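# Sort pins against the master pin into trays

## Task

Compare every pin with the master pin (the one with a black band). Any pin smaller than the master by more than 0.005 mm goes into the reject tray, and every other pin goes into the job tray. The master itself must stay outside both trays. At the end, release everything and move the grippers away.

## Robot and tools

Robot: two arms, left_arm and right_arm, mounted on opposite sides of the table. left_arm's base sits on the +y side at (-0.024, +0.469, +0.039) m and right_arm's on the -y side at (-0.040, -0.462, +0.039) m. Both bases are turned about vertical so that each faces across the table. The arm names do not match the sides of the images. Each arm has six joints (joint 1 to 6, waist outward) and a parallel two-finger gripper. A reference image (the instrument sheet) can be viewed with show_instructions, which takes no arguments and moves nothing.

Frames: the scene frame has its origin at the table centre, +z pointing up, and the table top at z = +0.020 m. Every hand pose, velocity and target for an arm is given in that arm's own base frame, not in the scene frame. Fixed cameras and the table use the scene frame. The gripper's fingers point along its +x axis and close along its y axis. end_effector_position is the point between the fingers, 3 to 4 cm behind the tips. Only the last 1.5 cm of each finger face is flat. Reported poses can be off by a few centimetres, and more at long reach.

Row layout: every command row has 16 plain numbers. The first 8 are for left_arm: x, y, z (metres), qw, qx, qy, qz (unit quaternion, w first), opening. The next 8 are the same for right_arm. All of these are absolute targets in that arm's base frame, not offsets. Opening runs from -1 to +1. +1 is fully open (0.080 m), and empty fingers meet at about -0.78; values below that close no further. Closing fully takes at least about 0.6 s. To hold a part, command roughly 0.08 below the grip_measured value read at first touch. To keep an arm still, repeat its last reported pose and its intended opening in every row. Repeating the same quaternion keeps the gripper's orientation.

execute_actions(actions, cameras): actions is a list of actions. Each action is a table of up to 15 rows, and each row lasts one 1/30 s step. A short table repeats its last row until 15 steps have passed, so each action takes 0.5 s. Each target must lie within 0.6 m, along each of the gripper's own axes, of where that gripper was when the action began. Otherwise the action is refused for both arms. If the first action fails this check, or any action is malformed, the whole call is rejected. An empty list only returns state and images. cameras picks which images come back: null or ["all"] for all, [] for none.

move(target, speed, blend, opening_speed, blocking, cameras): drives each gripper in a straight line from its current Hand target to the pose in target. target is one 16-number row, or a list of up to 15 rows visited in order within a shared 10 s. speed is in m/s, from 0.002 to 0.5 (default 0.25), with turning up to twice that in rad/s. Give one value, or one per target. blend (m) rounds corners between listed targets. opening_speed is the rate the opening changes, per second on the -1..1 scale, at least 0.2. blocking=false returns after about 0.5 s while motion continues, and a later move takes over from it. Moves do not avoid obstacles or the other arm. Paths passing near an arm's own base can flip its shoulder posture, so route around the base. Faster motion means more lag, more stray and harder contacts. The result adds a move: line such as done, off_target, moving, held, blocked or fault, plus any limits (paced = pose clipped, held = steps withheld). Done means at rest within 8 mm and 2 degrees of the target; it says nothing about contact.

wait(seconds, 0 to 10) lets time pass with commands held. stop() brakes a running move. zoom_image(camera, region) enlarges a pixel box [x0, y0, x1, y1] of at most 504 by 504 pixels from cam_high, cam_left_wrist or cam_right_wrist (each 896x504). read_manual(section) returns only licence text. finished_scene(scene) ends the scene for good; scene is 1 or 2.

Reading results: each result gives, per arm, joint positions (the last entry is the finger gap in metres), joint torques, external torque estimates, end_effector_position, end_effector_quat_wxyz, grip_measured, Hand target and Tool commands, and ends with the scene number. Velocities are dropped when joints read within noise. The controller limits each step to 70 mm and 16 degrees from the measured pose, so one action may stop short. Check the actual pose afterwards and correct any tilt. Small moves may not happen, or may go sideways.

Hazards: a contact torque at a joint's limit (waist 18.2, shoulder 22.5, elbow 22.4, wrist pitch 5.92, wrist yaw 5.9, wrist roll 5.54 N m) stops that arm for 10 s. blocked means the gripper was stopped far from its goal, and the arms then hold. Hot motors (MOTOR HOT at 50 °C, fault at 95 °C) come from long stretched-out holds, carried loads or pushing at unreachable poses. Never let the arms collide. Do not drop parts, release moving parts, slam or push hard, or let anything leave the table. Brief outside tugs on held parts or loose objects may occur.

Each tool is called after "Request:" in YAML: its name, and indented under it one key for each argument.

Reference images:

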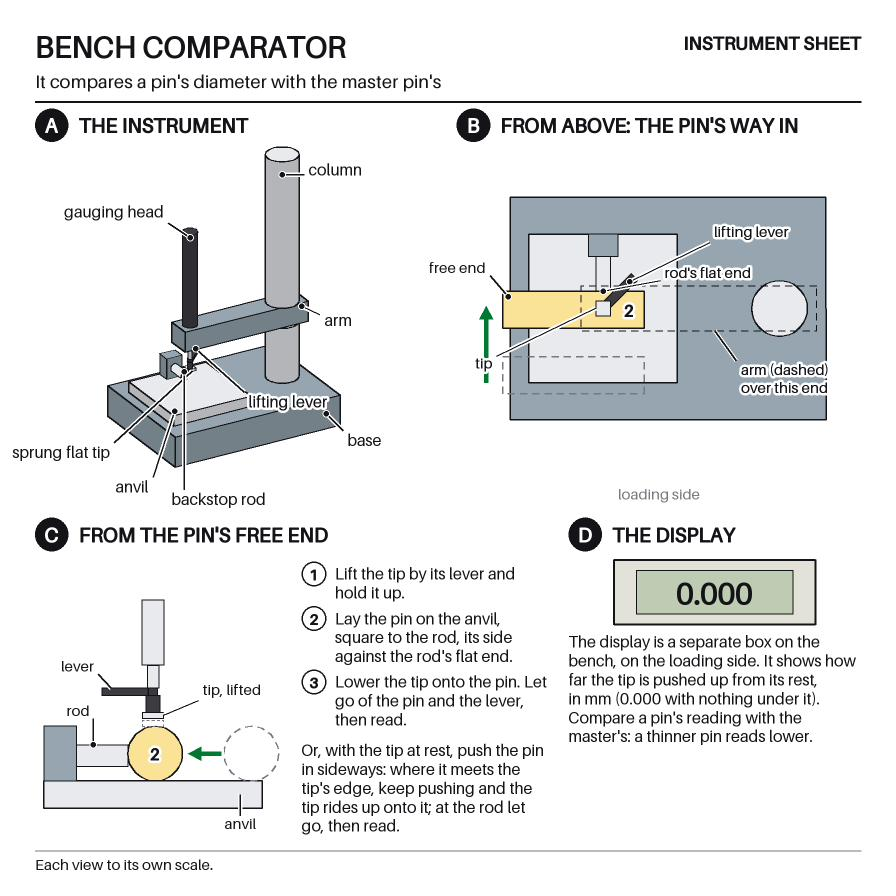

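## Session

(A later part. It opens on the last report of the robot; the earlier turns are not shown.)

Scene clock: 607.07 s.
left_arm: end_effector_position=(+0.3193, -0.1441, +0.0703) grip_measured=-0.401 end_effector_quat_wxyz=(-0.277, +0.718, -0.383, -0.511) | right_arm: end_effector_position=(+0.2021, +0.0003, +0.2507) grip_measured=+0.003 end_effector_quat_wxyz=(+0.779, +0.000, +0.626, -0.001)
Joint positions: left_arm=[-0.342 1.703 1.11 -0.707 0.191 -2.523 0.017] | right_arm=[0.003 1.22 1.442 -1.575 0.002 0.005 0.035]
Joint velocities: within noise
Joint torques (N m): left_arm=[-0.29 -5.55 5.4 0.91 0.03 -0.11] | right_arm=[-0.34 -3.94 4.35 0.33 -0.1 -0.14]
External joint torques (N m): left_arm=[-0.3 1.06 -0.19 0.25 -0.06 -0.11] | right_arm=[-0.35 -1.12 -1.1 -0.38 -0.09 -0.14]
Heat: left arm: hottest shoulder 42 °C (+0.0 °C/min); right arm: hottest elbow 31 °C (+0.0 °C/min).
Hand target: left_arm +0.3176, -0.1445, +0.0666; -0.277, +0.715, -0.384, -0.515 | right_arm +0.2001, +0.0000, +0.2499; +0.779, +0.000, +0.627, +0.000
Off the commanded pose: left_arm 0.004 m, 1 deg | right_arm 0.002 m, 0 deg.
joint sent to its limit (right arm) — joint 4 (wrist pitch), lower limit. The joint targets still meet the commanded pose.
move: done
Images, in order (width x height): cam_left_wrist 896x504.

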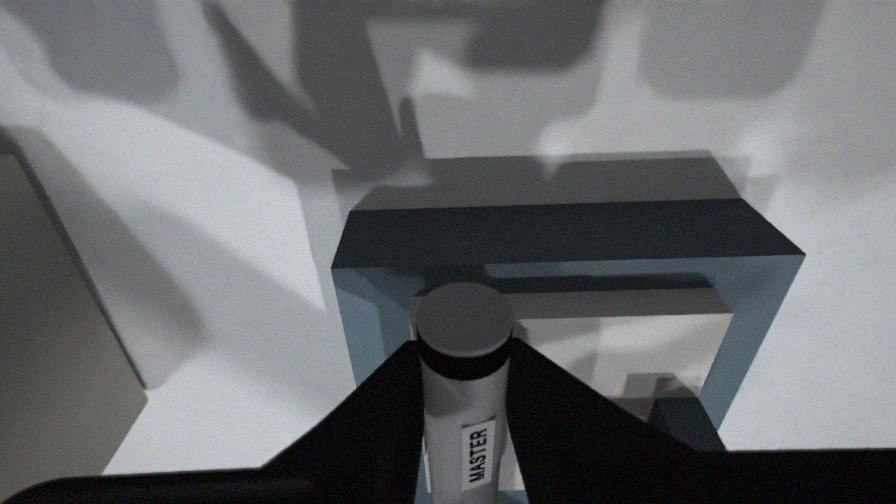

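Request:
move:
  target:
    - [0.3175,-0.1445,0.0645,0.2782,-0.7126,0.3829,0.5178,-0.55, 0.20,0.0,0.25,0.778,0,0.628,0,0]
    - [0.3525,-0.1218,0.0650,0.2782,-0.7126,0.3829,0.5178,-0.55, 0.20,0.0,0.25,0.778,0,0.628,0,0]
  speed: [0.03,0.035]
  cameras: ["cam_left_wrist"]

Request:
zoom_image:
  camera: "cam_left_wrist"
  region: [340, 210, 640, 504]

Scene clock: 624.23 s.
left_arm: end_effector_position=(+0.3438, -0.1280, +0.0668) grip_measured=-0.401 end_effector_quat_wxyz=(-0.276, +0.708, -0.395, -0.516) | right_arm: end_effector_position=(+0.2021, +0.0003, +0.2507) grip_measured=+0.003 end_effector_quat_wxyz=(+0.779, +0.000, +0.626, -0.001)
Joint positions: left_arm=[-0.264 1.796 1.211 -0.756 0.226 -2.429 0.017] | right_arm=[0.003 1.22 1.442 -1.575 0.002 0.005 0.035]
Joint velocities: within noise
Joint torques (N m): left_arm=[1.45 -4.64 8.21 1.12 -0.55 -0.02] | right_arm=[-0.32 -3.98 4.33 0.33 -0.1 -0.15]
External joint torques (N m): left_arm=[1.45 2.63 2.64 0.51 -0.66 -0.02] | right_arm=[-0.32 -1.15 -1.11 -0.36 -0.1 -0.15]
Heat: left arm: hottest shoulder 40 °C (-1.0 °C/min); right arm: hottest elbow 31 °C (+0.0 °C/min).
Hand target: left_arm +0.3522, -0.1218, +0.0651; -0.278, +0.713, -0.383, -0.518 | right_arm +0.2001, +0.0000, +0.2499; +0.779, +0.000, +0.627, +0.000
Off the commanded pose: left_arm 0.011 m, 2 deg | right_arm 0.002 m, 0 deg.
joint sent to its limit (right arm) — joint 4 (wrist pitch), lower limit. The joint targets still meet the commanded pose.
move: off_target (left_arm)
Images, in order (width x height): cam_left_wrist 896x504.

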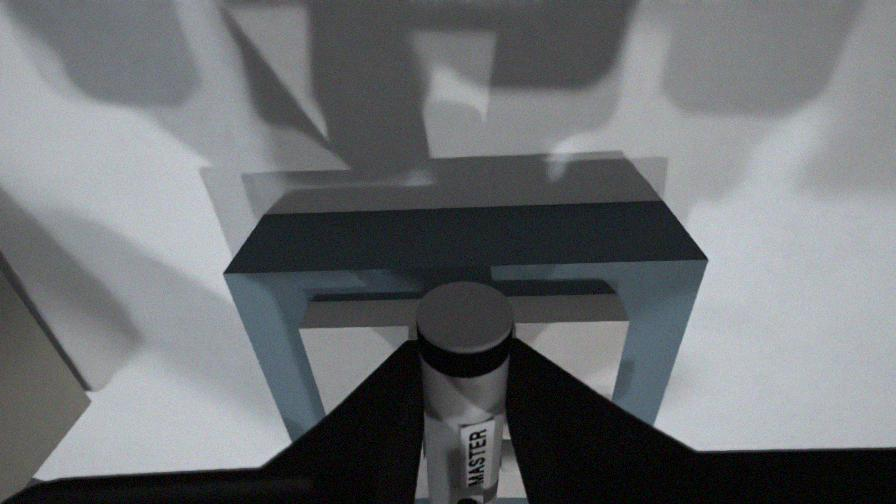

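Scaled by 1.680 from the camera's 896x504 image, which has a finer 1280x720 frame.

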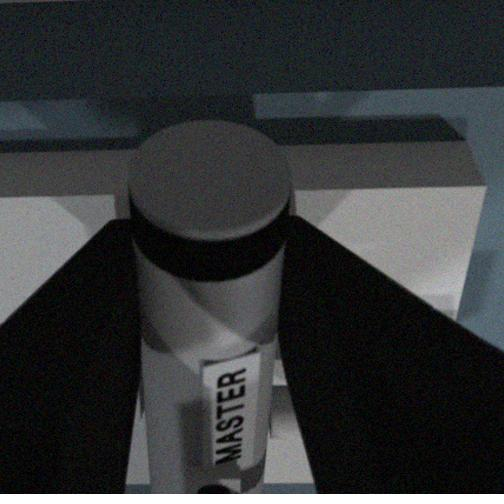

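Request:
move:
  target:
    - [0.3440,-0.1265,0.0645,0.2782,-0.7126,0.3829,0.5178,-0.55, 0.20,0.0,0.25,0.778,0,0.628,0,0]
    - [0.3440,-0.1265,0.0645,0.2782,-0.7126,0.3829,0.5178,-0.02, 0.20,0.0,0.25,0.778,0,0.628,0,0]
  speed: [0.03,0.03]
  opening_speed: 0.5
  cameras: ["cam_left_wrist"]

Request:
zoom_image:
  camera: "cam_left_wrist"
  region: [340, 210, 640, 504]

Request:
move:
  target:
    - [0.3360,-0.1135,0.110,0.2765,-0.7149,0.3841,0.5146,-0.02, 0.20,0.0,0.25,0.778,0,0.628,0,0]
    - [0.265,-0.085,0.19,0.2765,-0.7149,0.3841,0.5146,-0.02, 0.20,0.0,0.25,0.778,0,0.628,0,0]
  speed: [0.12,0.25]
  blend: 0.02
  cameras: ["cam_left_wrist"]

Request:
zoom_image:
  camera: "cam_left_wrist"
  region: [50, 295, 170, 365]

Request:
zoom_image:
  camera: "cam_left_wrist"
  region: [410, 200, 650, 440]

Scene clock: 651.37 s.
left_arm: end_effector_position=(+0.3457, -0.1287, +0.0668) grip_measured=-0.023 end_effector_quat_wxyz=(-0.278, +0.714, -0.386, -0.514) | right_arm: end_effector_position=(+0.2021, +0.0003, +0.2507) grip_measured=+0.003 end_effector_quat_wxyz=(+0.779, +0.000, +0.626, -0.001)
Joint positions: left_arm=[-0.271 1.793 1.206 -0.738 0.211 -2.446 0.034] | right_arm=[0.003 1.22 1.442 -1.575 0.002 0.005 0.035]
Joint velocities: within noise
Joint torques (N m): left_arm=[0.15 -6.94 5.02 0.79 -0.18 -0.12] | right_arm=[-0.29 -3.92 4.33 0.34 -0.1 -0.14]
External joint torques (N m): left_arm=[0.15 0.34 -0.63 0.13 -0.27 -0.12] | right_arm=[-0.31 -1.03 -1.16 -0.36 -0.09 -0.14]
Heat: left arm: hottest wrist pitch 38 °C (+3.0 °C/min); right arm: hottest elbow 31 °C (+0.0 °C/min).
Hand target: left_arm +0.3440, -0.1265, +0.0645; -0.278, +0.713, -0.383, -0.518 | right_arm +0.2001, +0.0000, +0.2499; +0.779, +0.000, +0.627, +0.000
Off the commanded pose: left_arm 0.004 m, 1 deg | right_arm 0.002 m, 0 deg.
joint sent to its limit (right arm) — joint 4 (wrist pitch), lower limit. The joint targets still meet the commanded pose.
move: done
Images, in order (width x height): cam_left_wrist 896x504.

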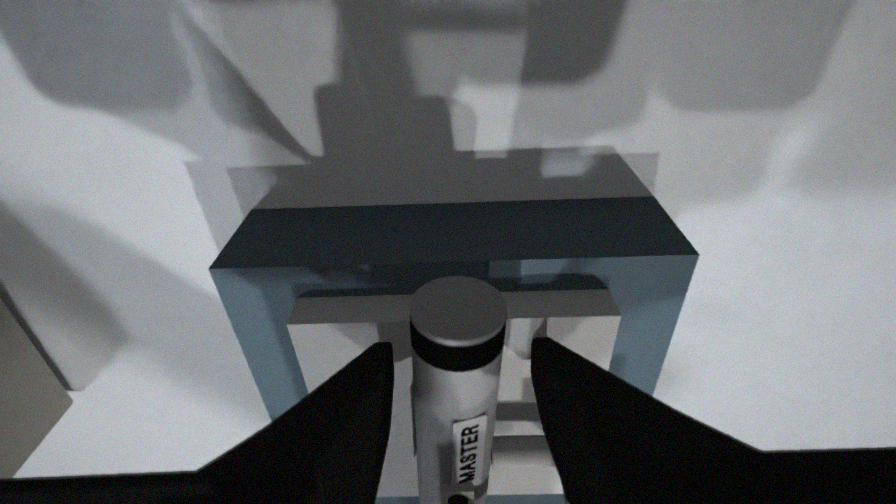

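Scaled by 1.680 from the camera's 896x504 image, which has a finer 1280x720 frame.

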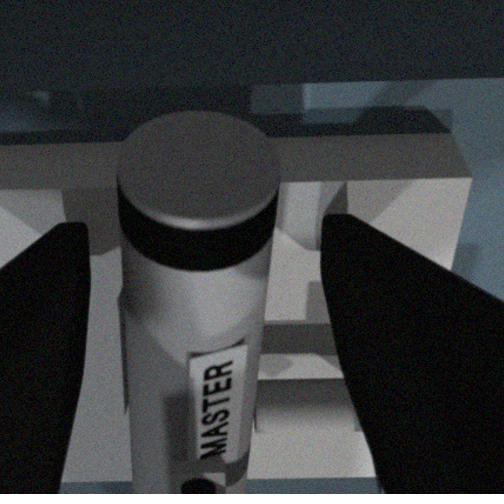

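Scene clock: 652.80 s.
left_arm: end_effector_position=(+0.2635, -0.0851, +0.1844) grip_measured=-0.022 end_effector_quat_wxyz=(-0.276, +0.710, -0.385, -0.522) | right_arm: end_effector_position=(+0.2021, +0.0003, +0.2507) grip_measured=+0.003 end_effector_quat_wxyz=(+0.779, +0.000, +0.626, -0.001)
Joint positions: left_arm=[-0.19 1.416 1.293 -1.236 0.226 -2.372 0.034] | right_arm=[0.003 1.22 1.442 -1.575 0.002 0.005 0.035]
Joint velocities: within noise
Joint torques (N m): left_arm=[0.27 -5.09 8.2 0.43 0.2 0.07] | right_arm=[-0.31 -3.96 4.38 0.34 -0.1 -0.13]
External joint torques (N m): left_arm=[0.27 -0.47 2.4 -0.16 0.09 0.07] | right_arm=[-0.3 -1.13 -1.07 -0.35 -0.1 -0.14]
Heat: left arm: hottest wrist pitch 38 °C (+3.0 °C/min); right arm: hottest elbow 31 °C (+0.0 °C/min).
Hand target: left_arm +0.2649, -0.0850, +0.1899; -0.276, +0.715, -0.384, -0.515 | right_arm +0.2001, +0.0000, +0.2499; +0.779, +0.000, +0.627, +0.000
Off the commanded pose: left_arm 0.006 m, 1 deg | right_arm 0.002 m, 0 deg.
joint sent to its limit (right arm) — joint 4 (wrist pitch), lower limit. The joint targets still meet the commanded pose.
move: done
Images, in order (width x height): cam_left_wrist 896x504.

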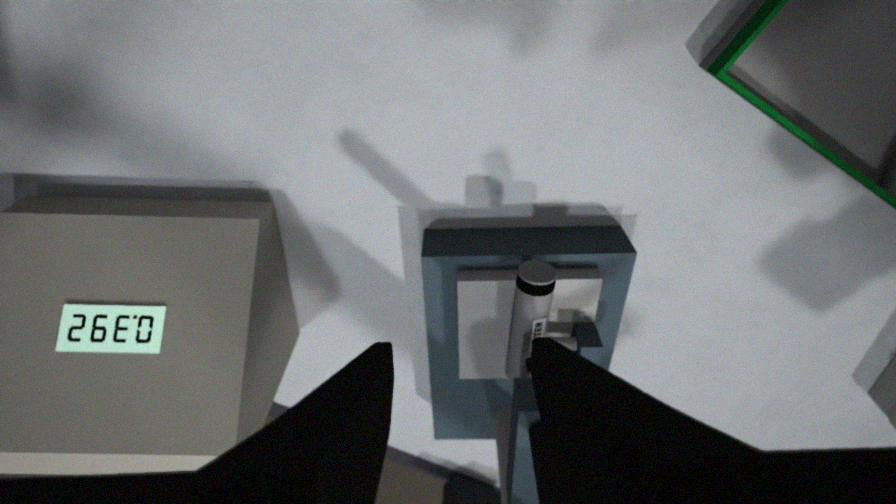

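Scaled by 4.200 from the camera's 896x504 image, which has a finer 1280x720 frame.

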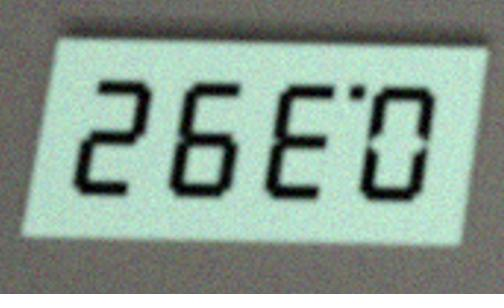

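Scaled by 2.100 from the camera's 896x504 image, which has a finer 1280x720 frame.

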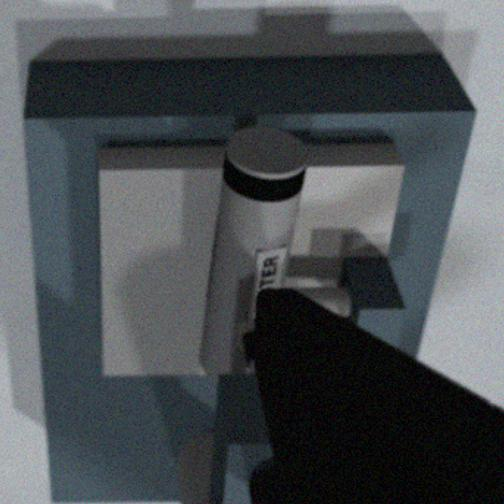

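Request:
move:
  target:
    - [0.3330,-0.1145,0.110,0.2765,-0.7149,0.3841,0.5146,-0.02, 0.20,0.0,0.25,0.778,0,0.628,0,0]
    - [0.3430,-0.1270,0.0635,0.2765,-0.7149,0.3841,0.5146,-0.02, 0.20,0.0,0.25,0.778,0,0.628,0,0]
    - [0.3430,-0.1270,0.0635,0.2765,-0.7149,0.3841,0.5146,-0.55, 0.20,0.0,0.25,0.778,0,0.628,0,0]
    - [0.3145,-0.1457,0.0655,0.2765,-0.7149,0.3841,0.5146,-0.55, 0.20,0.0,0.25,0.778,0,0.628,0,0]
    - [0.3130,-0.1440,0.13,0.2765,-0.7149,0.3841,0.5146,-0.55, 0.20,0.0,0.25,0.778,0,0.628,0,0]
    - [0.1861,-0.0292,0.09,0.3557,-0.6439,0.4941,0.4635,-0.55, 0.20,0.0,0.25,0.778,0,0.628,0,0]
    - [0.1861,-0.0292,0.024,0.3557,-0.6439,0.4941,0.4635,-0.55, 0.20,0.0,0.25,0.778,0,0.628,0,0]
  speed: [0.25,0.08,0.05,0.08,0.15,0.3,0.08]
  blend: [0.005,0,0,0,0.02,0.01,0]
  opening_speed: 0.8
  cameras: ["cam_left_wrist"]

Scene clock: 681.23 s.
left_arm: end_effector_position=(+0.1886, -0.0283, +0.0264) grip_measured=-0.406 end_effector_quat_wxyz=(-0.361, +0.644, -0.491, -0.462) | right_arm: end_effector_position=(+0.2021, +0.0003, +0.2507) grip_measured=+0.003 end_effector_quat_wxyz=(+0.779, +0.000, +0.626, -0.001)
Joint positions: left_arm=[0.095 1.302 0.561 -0.764 0.311 -1.746 0.017] | right_arm=[0.003 1.22 1.442 -1.575 0.002 0.005 0.035]
Joint velocities: within noise
Joint torques (N m): left_arm=[0.21 -2.25 4.58 0.5 0.38 0.03] | right_arm=[-0.34 -3.97 4.33 0.36 -0.1 -0.14]
External joint torques (N m): left_arm=[0.21 0.79 -0.44 0.12 0.23 0.03] | right_arm=[-0.35 -1.13 -1.1 -0.33 -0.09 -0.15]
Heat: left arm: hottest shoulder 36 °C (-4.1 °C/min); right arm: hottest elbow 31 °C (+0.0 °C/min).
Hand target: left_arm +0.1861, -0.0292, +0.0241; -0.356, +0.644, -0.494, -0.463 | right_arm +0.2001, +0.0000, +0.2499; +0.779, +0.000, +0.627, +0.000
Off the commanded pose: left_arm 0.004 m, 1 deg | right_arm 0.002 m, 0 deg.
joint sent to its limit (right arm) — joint 4 (wrist pitch), lower limit. The joint targets still meet the commanded pose.
move: done
Images, in order (width x height): cam_left_wrist 896x504.

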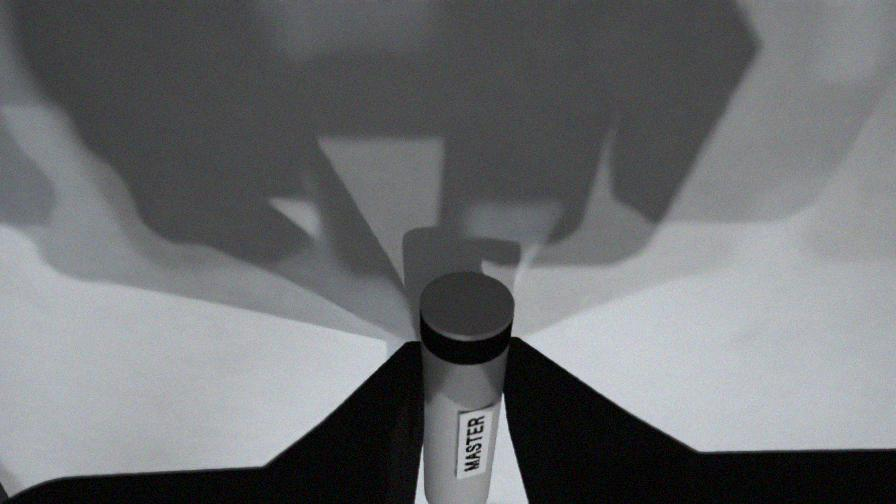

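Request:
move:
  target:
    - [0.1861,-0.0292,0.0205,0.3557,-0.6439,0.4941,0.4635,-0.55, 0.20,0.0,0.25,0.778,0,0.628,0,0]
    - [0.1861,-0.0292,0.0215,0.3557,-0.6439,0.4941,0.4635,-0.15, 0.20,0.0,0.25,0.778,0,0.628,0,0]
  speed: [0.04,0.05]
  opening_speed: 0.3
  cameras: ["cam_left_wrist"]

Scene clock: 693.80 s.
left_arm: end_effector_position=(+0.1889, -0.0288, +0.0239) grip_measured=-0.153 end_effector_quat_wxyz=(-0.360, +0.646, -0.491, -0.461) | right_arm: end_effector_position=(+0.2021, +0.0003, +0.2507) grip_measured=+0.003 end_effector_quat_wxyz=(+0.779, +0.000, +0.626, -0.001)
Joint positions: left_arm=[0.095 1.309 0.554 -0.749 0.315 -1.746 0.028] | right_arm=[0.003 1.22 1.442 -1.575 0.002 0.005 0.035]
Joint velocities: within noise
Joint torques (N m): left_arm=[0.22 -2.3 4.53 0.38 0.24 0.02] | right_arm=[-0.31 -3.9 4.29 0.33 -0.08 -0.14]
External joint torques (N m): left_arm=[0.25 0.75 -0.44 0 0.09 0.02] | right_arm=[-0.31 -1.09 -1.17 -0.38 -0.08 -0.14]
Heat: left arm: hottest wrist pitch 36 °C (-1.0 °C/min); right arm: hottest elbow 31 °C (+0.0 °C/min).
Hand target: left_arm +0.1860, -0.0292, +0.0215; -0.356, +0.644, -0.494, -0.464 | right_arm +0.2001, +0.0000, +0.2499; +0.779, +0.000, +0.627, +0.000
Off the commanded pose: left_arm 0.004 m, 1 deg | right_arm 0.002 m, 0 deg.
joint sent to its limit (right arm) — joint 4 (wrist pitch), lower limit. The joint targets still meet the commanded pose.
move: done
Images, in order (width x height): cam_left_wrist 896x504.

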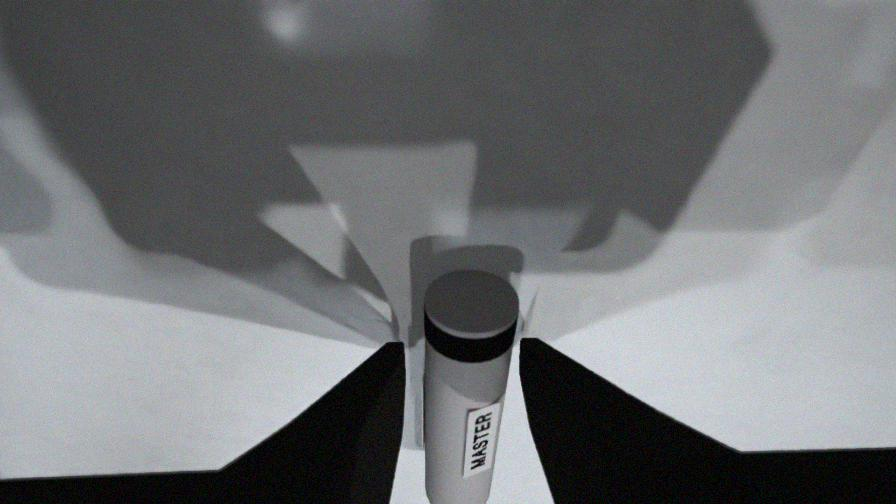

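Request:
move:
  target:
    - [0.1850,-0.0140,0.07,0.3557,-0.6439,0.4941,0.4635,-0.05, 0.20,0.0,0.25,0.778,0,0.628,0,0]
    - [0.158,0.161,0.11,0.3984,-0.5936,0.5535,0.4273,0.15, 0.20,0.0,0.25,0.778,0,0.628,0,0]
  speed: [0.08,0.25]
  blend: [0.005,0]
  opening_speed: 0.5
  cameras: ["cam_left_wrist","cam_high"]

Scene clock: 707.27 s.
left_arm: end_effector_position=(+0.1572, +0.1579, +0.1092) grip_measured=+0.147 end_effector_quat_wxyz=(-0.398, +0.594, -0.554, -0.426) | right_arm: end_effector_position=(+0.2021, +0.0003, +0.2507) grip_measured=+0.003 end_effector_quat_wxyz=(+0.779, +0.000, +0.626, -0.001)
Joint positions: left_arm=[0.93 1.595 1.156 -1.381 0.211 -0.684 0.042] | right_arm=[0.003 1.22 1.442 -1.575 0.002 0.005 0.035]
Joint velocities: within noise
Joint torques (N m): left_arm=[0.25 -3.78 7.25 -0.32 -0.06 0.05] | right_arm=[-0.33 -3.95 4.28 0.34 -0.08 -0.15]
External joint torques (N m): left_arm=[0.28 1.47 2.18 -0.23 -0.16 0.05] | right_arm=[-0.33 -1.1 -1.18 -0.36 -0.08 -0.15]
Heat: left arm: hottest wrist pitch 35 °C (-3.0 °C/min); right arm: hottest elbow 31 °C (+0.0 °C/min).
Hand target: left_arm +0.1580, +0.1610, +0.1100; -0.399, +0.594, -0.553, -0.427 | right_arm +0.2001, +0.0000, +0.2499; +0.779, +0.000, +0.627, +0.000
Off the commanded pose: left_arm 0.003 m, 0 deg | right_arm 0.002 m, 0 deg.
joint sent to its limit (right arm) — joint 4 (wrist pitch), lower limit. The joint targets still meet the commanded pose.
move: done
Images, in order (width x height): cam_high 896x504, cam_left_wrist 896x504.

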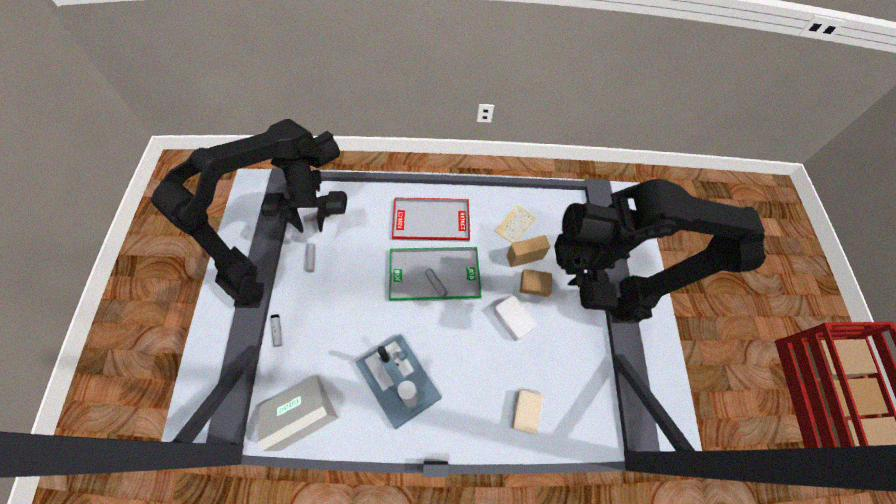

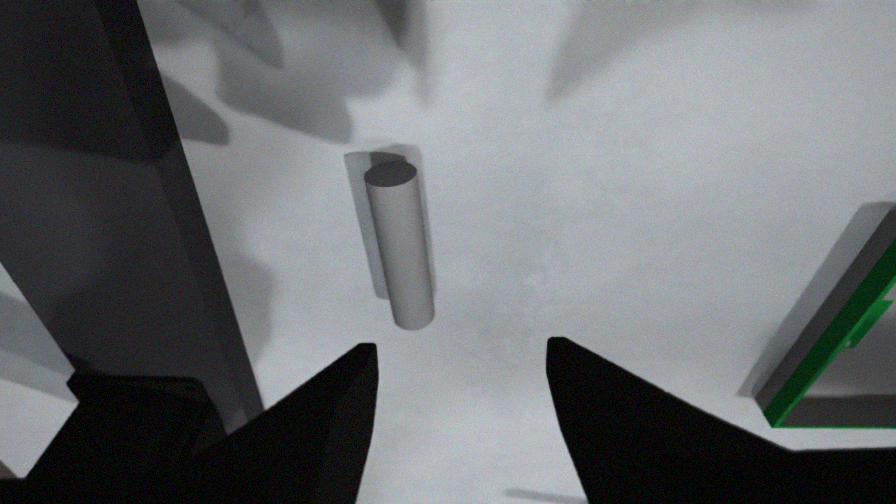

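Request:
move:
  target:
    - [0.1345,0.148,0.09,0.3890,-0.6055,0.5404,0.4359,0.15, 0.20,0.0,0.25,0.778,0,0.628,0,0]
    - [0.1345,0.148,0.045,0.3890,-0.6055,0.5404,0.4359,0.15, 0.20,0.0,0.25,0.778,0,0.628,0,0]
  speed: [0.15,0.12]
  cameras: ["cam_left_wrist"]

Scene clock: 732.77 s.
left_arm: end_effector_position=(+0.1374, +0.1504, +0.0488) grip_measured=+0.148 end_effector_quat_wxyz=(-0.396, +0.605, -0.535, -0.436) | right_arm: end_effector_position=(+0.2021, +0.0003, +0.2507) grip_measured=+0.003 end_effector_quat_wxyz=(+0.779, +0.000, +0.626, -0.001)
Joint positions: left_arm=[0.984 1.585 0.895 -1.114 0.208 -0.674 0.042] | right_arm=[0.003 1.22 1.442 -1.575 0.002 0.005 0.035]
Joint velocities: within noise
Joint torques (N m): left_arm=[0.22 -3.5 3.77 0.01 -0.05 0.06] | right_arm=[-0.34 -3.93 4.31 0.34 -0.1 -0.13]
External joint torques (N m): left_arm=[0.24 1.29 -0.89 0.08 -0.15 0.06] | right_arm=[-0.34 -1.08 -1.18 -0.38 -0.09 -0.13]
Heat: left arm: hottest elbow 35 °C (+0.0 °C/min); right arm: hottest elbow 31 °C (+0.0 °C/min).
Hand target: left_arm +0.1345, +0.1479, +0.0451; -0.389, +0.605, -0.540, -0.436 | right_arm +0.2001, +0.0000, +0.2499; +0.779, +0.000, +0.627, +0.000
Off the commanded pose: left_arm 0.005 m, 1 deg | right_arm 0.002 m, 0 deg.
joint sent to its limit (right arm) — joint 4 (wrist pitch), lower limit. The joint targets still meet the commanded pose.
move: done
Images, in order (width x height): cam_left_wrist 896x504.

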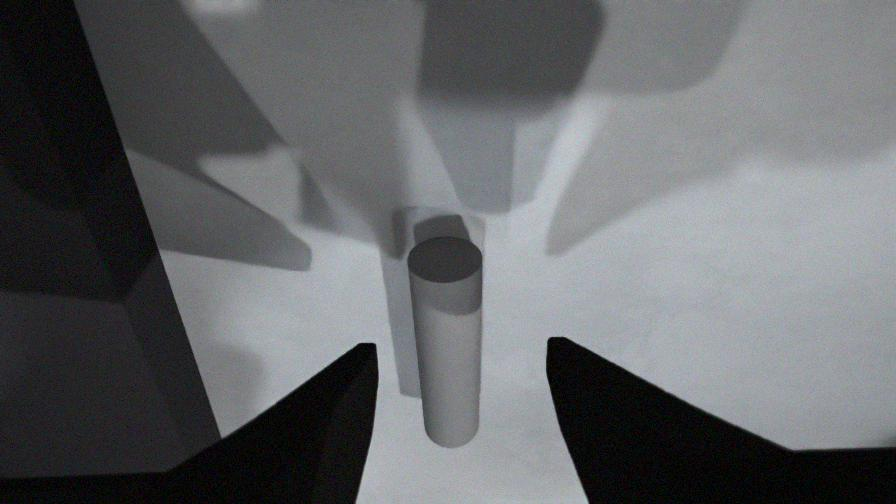

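Request:
move:
  target:
    - [0.1310,0.1440,0.040,0.3890,-0.6055,0.5404,0.4359,0.15, 0.20,0.0,0.25,0.778,0,0.628,0,0]
    - [0.1310,0.1440,0.0215,0.3890,-0.6055,0.5404,0.4359,0.15, 0.20,0.0,0.25,0.778,0,0.628,0,0]
  speed: [0.06,0.08]
  cameras: ["cam_left_wrist"]

Scene clock: 750.33 s.
left_arm: end_effector_position=(+0.1341, +0.1467, +0.0251) grip_measured=+0.148 end_effector_quat_wxyz=(-0.396, +0.605, -0.535, -0.436) | right_arm: end_effector_position=(+0.2021, +0.0003, +0.2507) grip_measured=+0.003 end_effector_quat_wxyz=(+0.779, +0.000, +0.626, -0.001)
Joint positions: left_arm=[0.987 1.616 0.82 -1.009 0.208 -0.671 0.042] | right_arm=[0.003 1.22 1.442 -1.575 0.002 0.005 0.035]
Joint velocities: within noise
Joint torques (N m): left_arm=[0.22 -3.35 3.56 0 -0.05 0.05] | right_arm=[-0.3 -3.92 4.28 0.35 -0.09 -0.14]
External joint torques (N m): left_arm=[0.24 1.47 -0.92 0.06 -0.15 0.05] | right_arm=[-0.32 -1.08 -1.19 -0.35 -0.09 -0.14]
Heat: left arm: hottest wrist pitch 35 °C (-1.0 °C/min); right arm: hottest elbow 31 °C (+0.0 °C/min).
Hand target: left_arm +0.1311, +0.1440, +0.0216; -0.389, +0.606, -0.540, -0.436 | right_arm +0.2001, +0.0000, +0.2499; +0.779, +0.000, +0.627, +0.000
Off the commanded pose: left_arm 0.005 m, 1 deg | right_arm 0.002 m, 0 deg.
joint sent to its limit (right arm) — joint 4 (wrist pitch), lower limit. The joint targets still meet the commanded pose.
move: done
Images, in order (width x height): cam_left_wrist 896x504.

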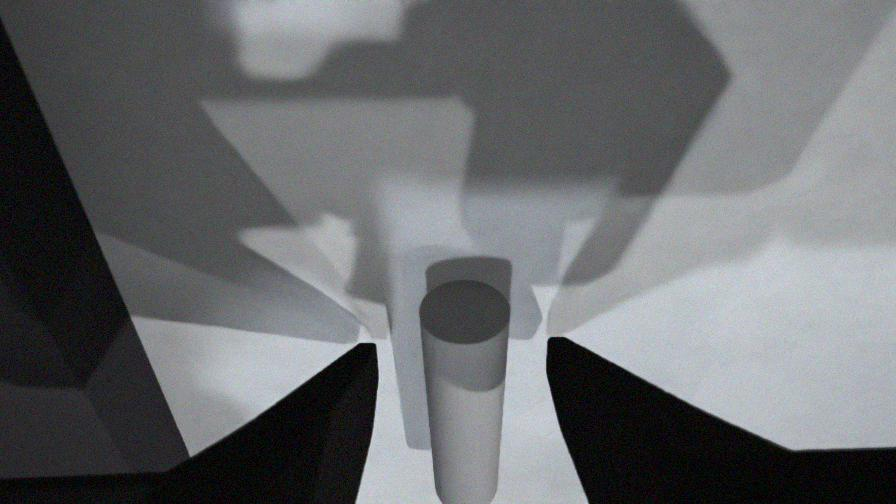

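Request:
move:
  target:
    - [0.1310,0.1440,0.0203,0.3890,-0.6055,0.5404,0.4359,-0.55, 0.20,0.0,0.25,0.778,0,0.628,0,0]
    - [0.1310,0.1440,0.12,0.3890,-0.6055,0.5404,0.4359,-0.55, 0.20,0.0,0.25,0.778,0,0.628,0,0]
    - [0.26,-0.01,0.16,0.2765,-0.7149,0.3841,0.5146,-0.55, 0.20,0.0,0.25,0.778,0,0.628,0,0]
    - [0.302,-0.119,0.115,0.2765,-0.7149,0.3841,0.5146,-0.55, 0.20,0.0,0.25,0.778,0,0.628,0,0]
    - [0.3195,-0.1480,0.10,0.2765,-0.7149,0.3841,0.5146,-0.55, 0.20,0.0,0.25,0.778,0,0.628,0,0]
    - [0.3195,-0.1480,0.0665,0.2765,-0.7149,0.3841,0.5146,-0.55, 0.20,0.0,0.25,0.778,0,0.628,0,0]
  speed: [0.05,0.2,0.35,0.25,0.1,0.06]
  blend: [0,0.02,0.04,0.01,0.005,0]
  opening_speed: 0.8
  cameras: ["cam_left_wrist"]

Request:
zoom_image:
  camera: "cam_left_wrist"
  region: [340, 210, 740, 504]

Scene clock: 772.97 s.
left_arm: end_effector_position=(+0.3223, -0.1480, +0.0726) grip_measured=-0.410 end_effector_quat_wxyz=(-0.278, +0.720, -0.383, -0.508) | right_arm: end_effector_position=(+0.2021, +0.0003, +0.2507) grip_measured=+0.003 end_effector_quat_wxyz=(+0.779, +0.000, +0.626, -0.001)
Joint positions: left_arm=[-0.351 1.71 1.126 -0.707 0.189 -2.531 0.017] | right_arm=[0.003 1.22 1.442 -1.575 0.002 0.005 0.035]
Joint velocities: within noise
Joint torques (N m): left_arm=[-0.26 -5.17 4.97 0.94 0.04 -0.12] | right_arm=[-0.3 -3.99 4.33 0.33 -0.08 -0.15]
External joint torques (N m): left_arm=[-0.34 1.54 -0.71 0.25 -0.04 -0.12] | right_arm=[-0.32 -1.11 -1.13 -0.36 -0.07 -0.15]
Heat: left arm: hottest wrist pitch 35 °C (+0.0 °C/min); right arm: hottest elbow 31 °C (+0.0 °C/min).
Hand target: left_arm +0.3195, -0.1479, +0.0666; -0.277, +0.715, -0.384, -0.515 | right_arm +0.2001, +0.0000, +0.2499; +0.779, +0.000, +0.627, +0.000
Off the commanded pose: left_arm 0.007 m, 1 deg | right_arm 0.002 m, 0 deg.
joint sent to its limit (right arm) — joint 4 (wrist pitch), lower limit. The joint targets still meet the commanded pose.
move: done
Images, in order (width x height): cam_left_wrist 896x504.

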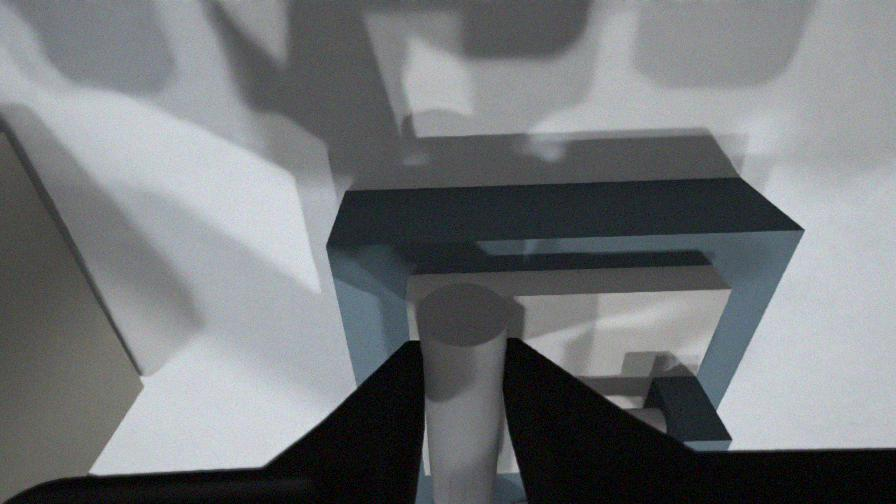

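Scaled by 1.260 from the camera's 896x504 image, which has a finer 1280x720 frame.

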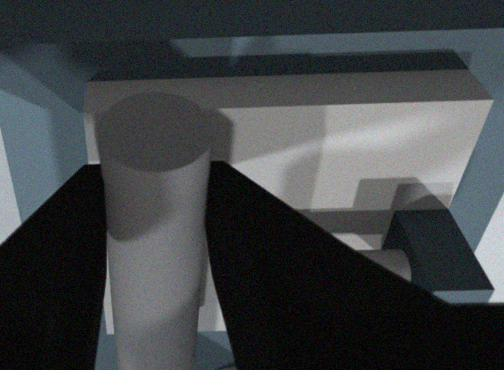

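Request:
move:
  target:
    - [0.3195,-0.1480,0.0650,0.2782,-0.7126,0.3829,0.5178,-0.55, 0.20,0.0,0.25,0.778,0,0.628,0,0]
    - [0.3550,-0.1250,0.0655,0.2782,-0.7126,0.3829,0.5178,-0.55, 0.20,0.0,0.25,0.778,0,0.628,0,0]
    - [0.3465,-0.1300,0.0645,0.2782,-0.7126,0.3829,0.5178,-0.55, 0.20,0.0,0.25,0.778,0,0.628,0,0]
  speed: [0.03,0.035,0.03]
  cameras: ["cam_left_wrist"]

Request:
move:
  target:
    - [0.3465,-0.1300,0.0645,0.2782,-0.7126,0.3829,0.5178,-0.02, 0.20,0.0,0.25,0.778,0,0.628,0,0]
  speed: [0.03]
  opening_speed: 0.5
  cameras: ["cam_left_wrist"]

Request:
zoom_image:
  camera: "cam_left_wrist"
  region: [340, 210, 640, 504]

Request:
move:
  target:
    - [0.3370,-0.1165,0.110,0.2765,-0.7149,0.3841,0.5146,-0.02, 0.20,0.0,0.25,0.778,0,0.628,0,0]
    - [0.265,-0.085,0.19,0.2765,-0.7149,0.3841,0.5146,-0.02, 0.20,0.0,0.25,0.778,0,0.628,0,0]
  speed: [0.12,0.25]
  blend: 0.02
  cameras: ["cam_left_wrist"]

Request:
zoom_image:
  camera: "cam_left_wrist"
  region: [50, 295, 170, 365]

Request:
zoom_image:
  camera: "cam_left_wrist"
  region: [410, 200, 650, 440]

Scene clock: 791.73 s.
left_arm: end_effector_position=(+0.3466, -0.1335, +0.0704) grip_measured=-0.410 end_effector_quat_wxyz=(-0.276, +0.713, -0.392, -0.513) | right_arm: end_effector_position=(+0.2021, +0.0003, +0.2507) grip_measured=+0.003 end_effector_quat_wxyz=(+0.779, +0.000, +0.626, -0.001)
Joint positions: left_arm=[-0.279 1.797 1.225 -0.752 0.221 -2.451 0.017] | right_arm=[0.003 1.22 1.442 -1.575 0.002 0.005 0.035]
Joint velocities: within noise
Joint torques (N m): left_arm=[0.21 -6.08 4.6 1.65 -0.59 -0.24] | right_arm=[-0.3 -3.98 4.33 0.32 -0.1 -0.14]
External joint torques (N m): left_arm=[0.15 1.25 -1.06 1.01 -0.7 -0.24] | right_arm=[-0.29 -1.15 -1.12 -0.38 -0.1 -0.14]
Heat: left arm: hottest wrist pitch 36 °C (+1.0 °C/min); right arm: hottest elbow 31 °C (+0.0 °C/min).
Hand target: left_arm +0.3464, -0.1301, +0.0646; -0.278, +0.713, -0.383, -0.518 | right_arm +0.2001, +0.0000, +0.2499; +0.779, +0.000, +0.627, +0.000
Off the commanded pose: left_arm 0.007 m, 1 deg | right_arm 0.002 m, 0 deg.
joint sent to its limit (right arm) — joint 4 (wrist pitch), lower limit. The joint targets still meet the commanded pose.
move: done
Images, in order (width x height): cam_left_wrist 896x504.

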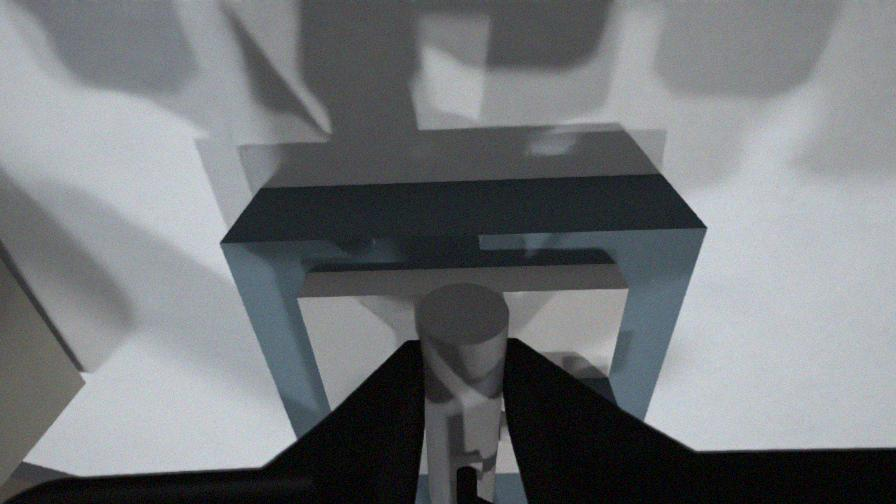

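Scene clock: 793.13 s.
left_arm: end_effector_position=(+0.3487, -0.1322, +0.0694) grip_measured=-0.023 end_effector_quat_wxyz=(-0.280, +0.716, -0.385, -0.511) | right_arm: end_effector_position=(+0.2021, +0.0003, +0.2507) grip_measured=+0.003 end_effector_quat_wxyz=(+0.779, +0.000, +0.626, -0.001)
Joint positions: left_arm=[-0.28 1.797 1.22 -0.739 0.205 -2.455 0.034] | right_arm=[0.003 1.22 1.442 -1.575 0.002 0.005 0.035]
Joint velocities: within noise
Joint torques (N m): left_arm=[0.25 -6.1 5.04 0.77 -0.05 -0.14] | right_arm=[-0.29 -4 4.31 0.33 -0.09 -0.15]
External joint torques (N m): left_arm=[0.24 1.19 -0.55 0.13 -0.14 -0.14] | right_arm=[-0.31 -1.14 -1.15 -0.36 -0.08 -0.15]
Heat: left arm: hottest wrist pitch 36 °C (+1.0 °C/min); right arm: hottest elbow 31 °C (+0.0 °C/min).
Hand target: left_arm +0.3465, -0.1300, +0.0645; -0.278, +0.713, -0.383, -0.518 | right_arm +0.2001, +0.0000, +0.2499; +0.779, +0.000, +0.627, +0.000
Off the commanded pose: left_arm 0.006 m, 1 deg | right_arm 0.002 m, 0 deg.
joint sent to its limit (right arm) — joint 4 (wrist pitch), lower limit. The joint targets still meet the commanded pose.
move: done
Images, in order (width x height): cam_left_wrist 896x504.

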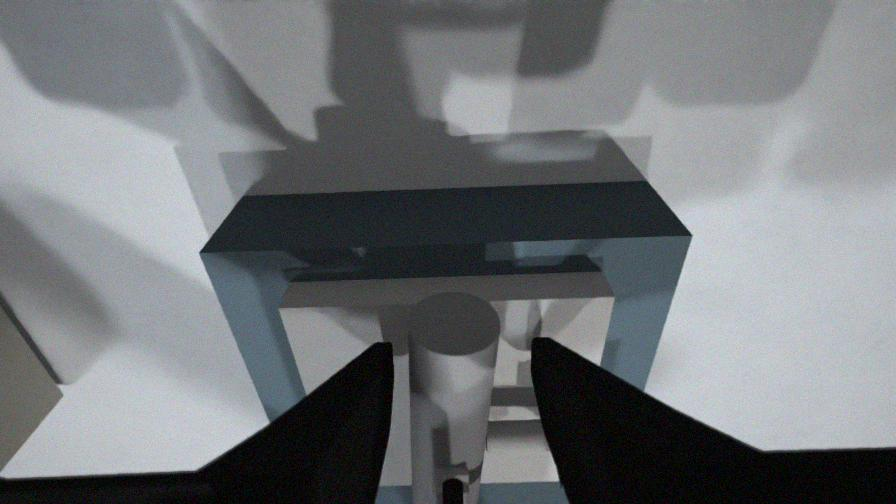

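Scaled by 1.680 from the camera's 896x504 image, which has a finer 1280x720 frame.

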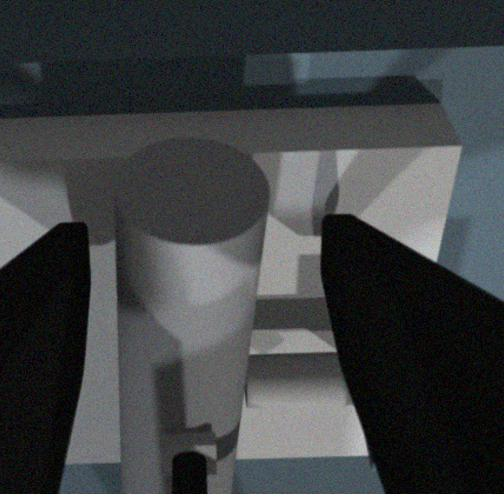

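Scene clock: 794.57 s.
left_arm: end_effector_position=(+0.2635, -0.0851, +0.1844) grip_measured=-0.022 end_effector_quat_wxyz=(-0.276, +0.710, -0.385, -0.522) | right_arm: end_effector_position=(+0.2021, +0.0003, +0.2507) grip_measured=+0.003 end_effector_quat_wxyz=(+0.779, +0.000, +0.626, -0.001)
Joint positions: left_arm=[-0.19 1.416 1.293 -1.236 0.226 -2.372 0.034] | right_arm=[0.003 1.22 1.442 -1.575 0.002 0.005 0.035]
Joint velocities: within noise
Joint torques (N m): left_arm=[0.27 -5.02 8.12 0.42 0.2 0.04] | right_arm=[-0.29 -3.98 4.36 0.32 -0.11 -0.15]
External joint torques (N m): left_arm=[0.25 -0.4 2.36 -0.16 0.1 0.04] | right_arm=[-0.3 -1.14 -1.08 -0.37 -0.1 -0.15]
Heat: left arm: hottest wrist pitch 36 °C (+1.0 °C/min); right arm: hottest elbow 31 °C (+0.0 °C/min).
Hand target: left_arm +0.2649, -0.0850, +0.1899; -0.276, +0.715, -0.384, -0.515 | right_arm +0.2001, +0.0000, +0.2499; +0.779, +0.000, +0.627, +0.000
Off the commanded pose: left_arm 0.006 m, 1 deg | right_arm 0.002 m, 0 deg.
joint sent to its limit (right arm) — joint 4 (wrist pitch), lower limit. The joint targets still meet the commanded pose.
move: done
Images, in order (width x height): cam_left_wrist 896x504.

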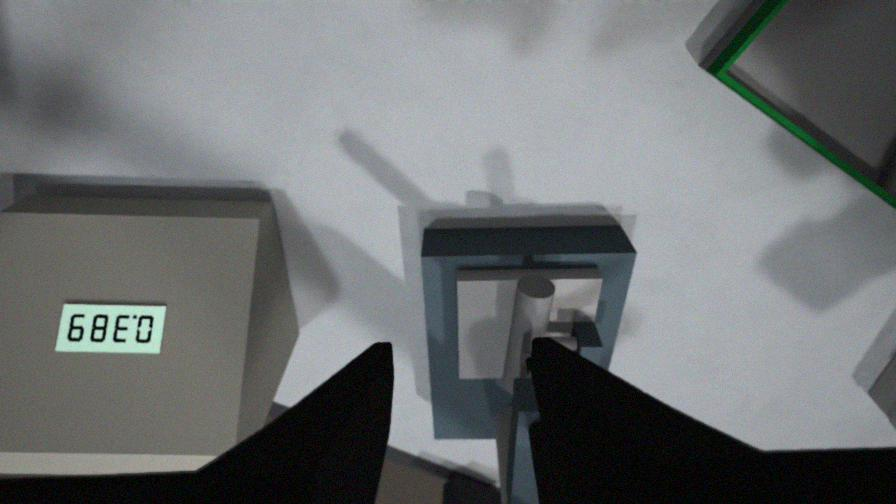

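Scaled by 4.200 from the camera's 896x504 image, which has a finer 1280x720 frame.

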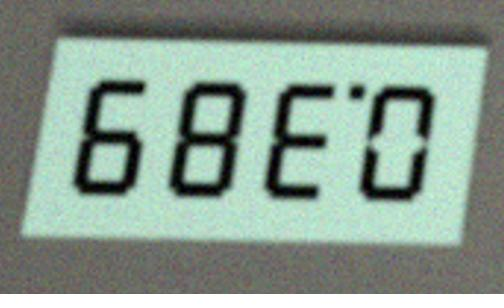

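Scaled by 2.100 from the camera's 896x504 image, which has a finer 1280x720 frame.

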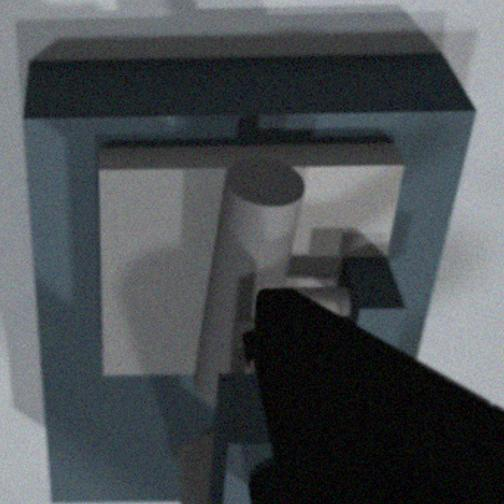

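Request:
move:
  target:
    - [0.3360,-0.1180,0.110,0.2765,-0.7149,0.3841,0.5146,-0.02, 0.20,0.0,0.25,0.778,0,0.628,0,0]
    - [0.3458,-0.1307,0.0635,0.2765,-0.7149,0.3841,0.5146,-0.02, 0.20,0.0,0.25,0.778,0,0.628,0,0]
    - [0.3458,-0.1307,0.0635,0.2765,-0.7149,0.3841,0.5146,-0.55, 0.20,0.0,0.25,0.778,0,0.628,0,0]
    - [0.3170,-0.1493,0.0660,0.2765,-0.7149,0.3841,0.5146,-0.55, 0.20,0.0,0.25,0.778,0,0.628,0,0]
    - [0.3155,-0.1475,0.13,0.2765,-0.7149,0.3841,0.5146,-0.55, 0.20,0.0,0.25,0.778,0,0.628,0,0]
    - [0.31,-0.02,0.14,0.2765,-0.7149,0.3841,0.5146,-0.55, 0.20,0.0,0.25,0.778,0,0.628,0,0]
    - [0.4070,0.086,0.09,0.2765,-0.7149,0.3841,0.5146,-0.55, 0.20,0.0,0.25,0.778,0,0.628,0,0]
  speed: [0.25,0.08,0.05,0.08,0.15,0.35,0.3]
  blend: [0.005,0,0,0,0.02,0.04,0]
  opening_speed: 0.8
  cameras: ["cam_left_wrist","cam_high"]

Scene clock: 814.17 s.
left_arm: end_effector_position=(+0.4023, +0.0862, +0.0875) grip_measured=-0.406 end_effector_quat_wxyz=(-0.275, +0.712, -0.383, -0.520) | right_arm: end_effector_position=(+0.2021, +0.0003, +0.2507) grip_measured=+0.003 end_effector_quat_wxyz=(+0.779, +0.000, +0.626, -0.001)
Joint positions: left_arm=[0.32 2.057 1.662 -1.098 0.303 -1.853 0.017] | right_arm=[0.003 1.22 1.442 -1.575 0.002 0.005 0.035]
Joint velocities: within noise
Joint torques (N m): left_arm=[-0.16 -7.51 8.63 0.21 0.39 0.07] | right_arm=[-0.3 -3.97 4.32 0.35 -0.08 -0.15]
External joint torques (N m): left_arm=[-0.13 1.63 2.99 -0.19 0.25 0.07] | right_arm=[-0.29 -1.13 -1.14 -0.36 -0.08 -0.15]
Heat: left arm: hottest wrist pitch 35 °C (+0.0 °C/min); right arm: hottest elbow 31 °C (+0.0 °C/min).
Hand target: left_arm +0.4069, +0.0859, +0.0899; -0.277, +0.715, -0.384, -0.515 | right_arm +0.2001, +0.0000, +0.2499; +0.779, +0.000, +0.627, +0.000
Off the commanded pose: left_arm 0.005 m, 1 deg | right_arm 0.002 m, 0 deg.
joint sent to its limit (right arm) — joint 4 (wrist pitch), lower limit. The joint targets still meet the commanded pose.
move: done
Images, in order (width x height): cam_high 896x504, cam_left_wrist 896x504.

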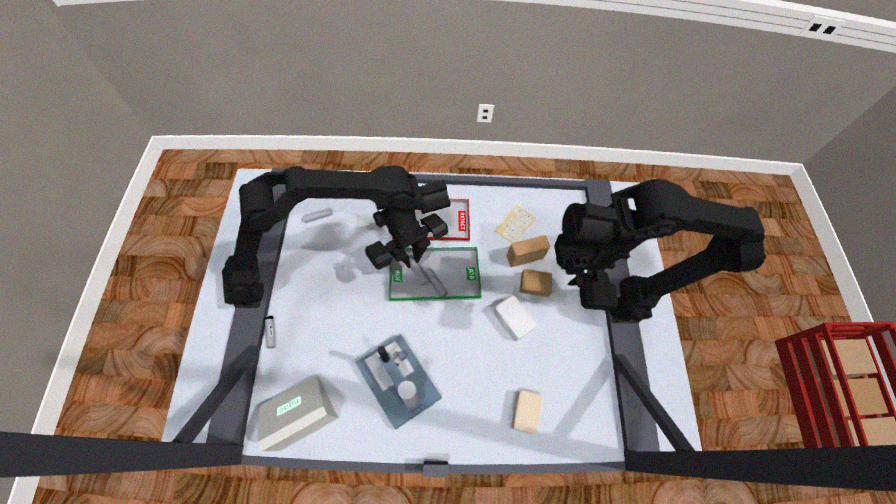

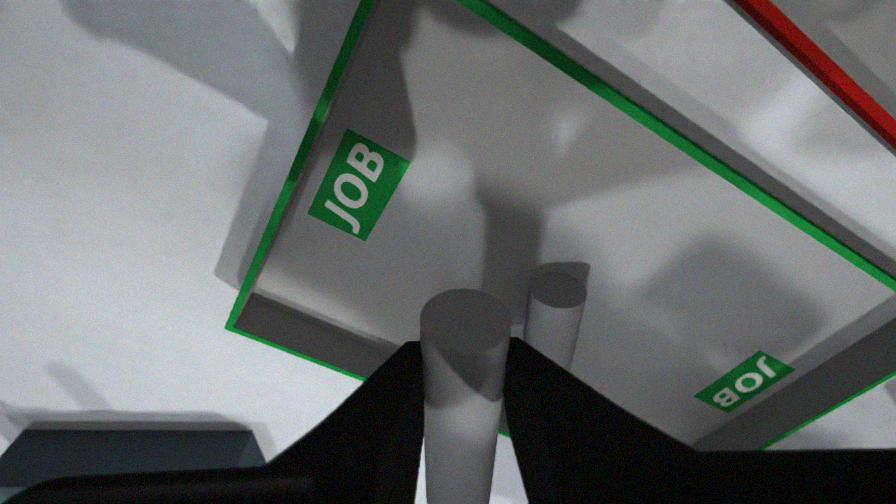

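Request:
zoom_image:
  camera: "cam_high"
  region: [200, 270, 350, 400]

Scaled by 3.360 from the camera's 896x504 image, which has a finer 1280x720 frame.

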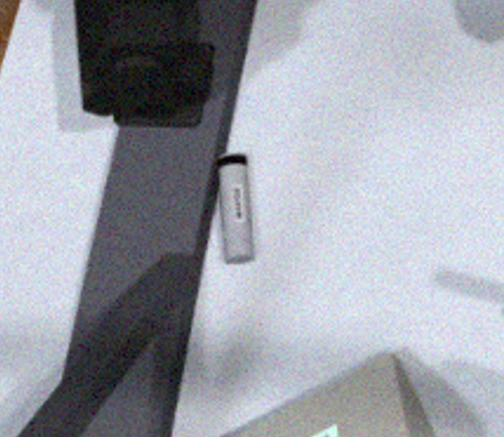

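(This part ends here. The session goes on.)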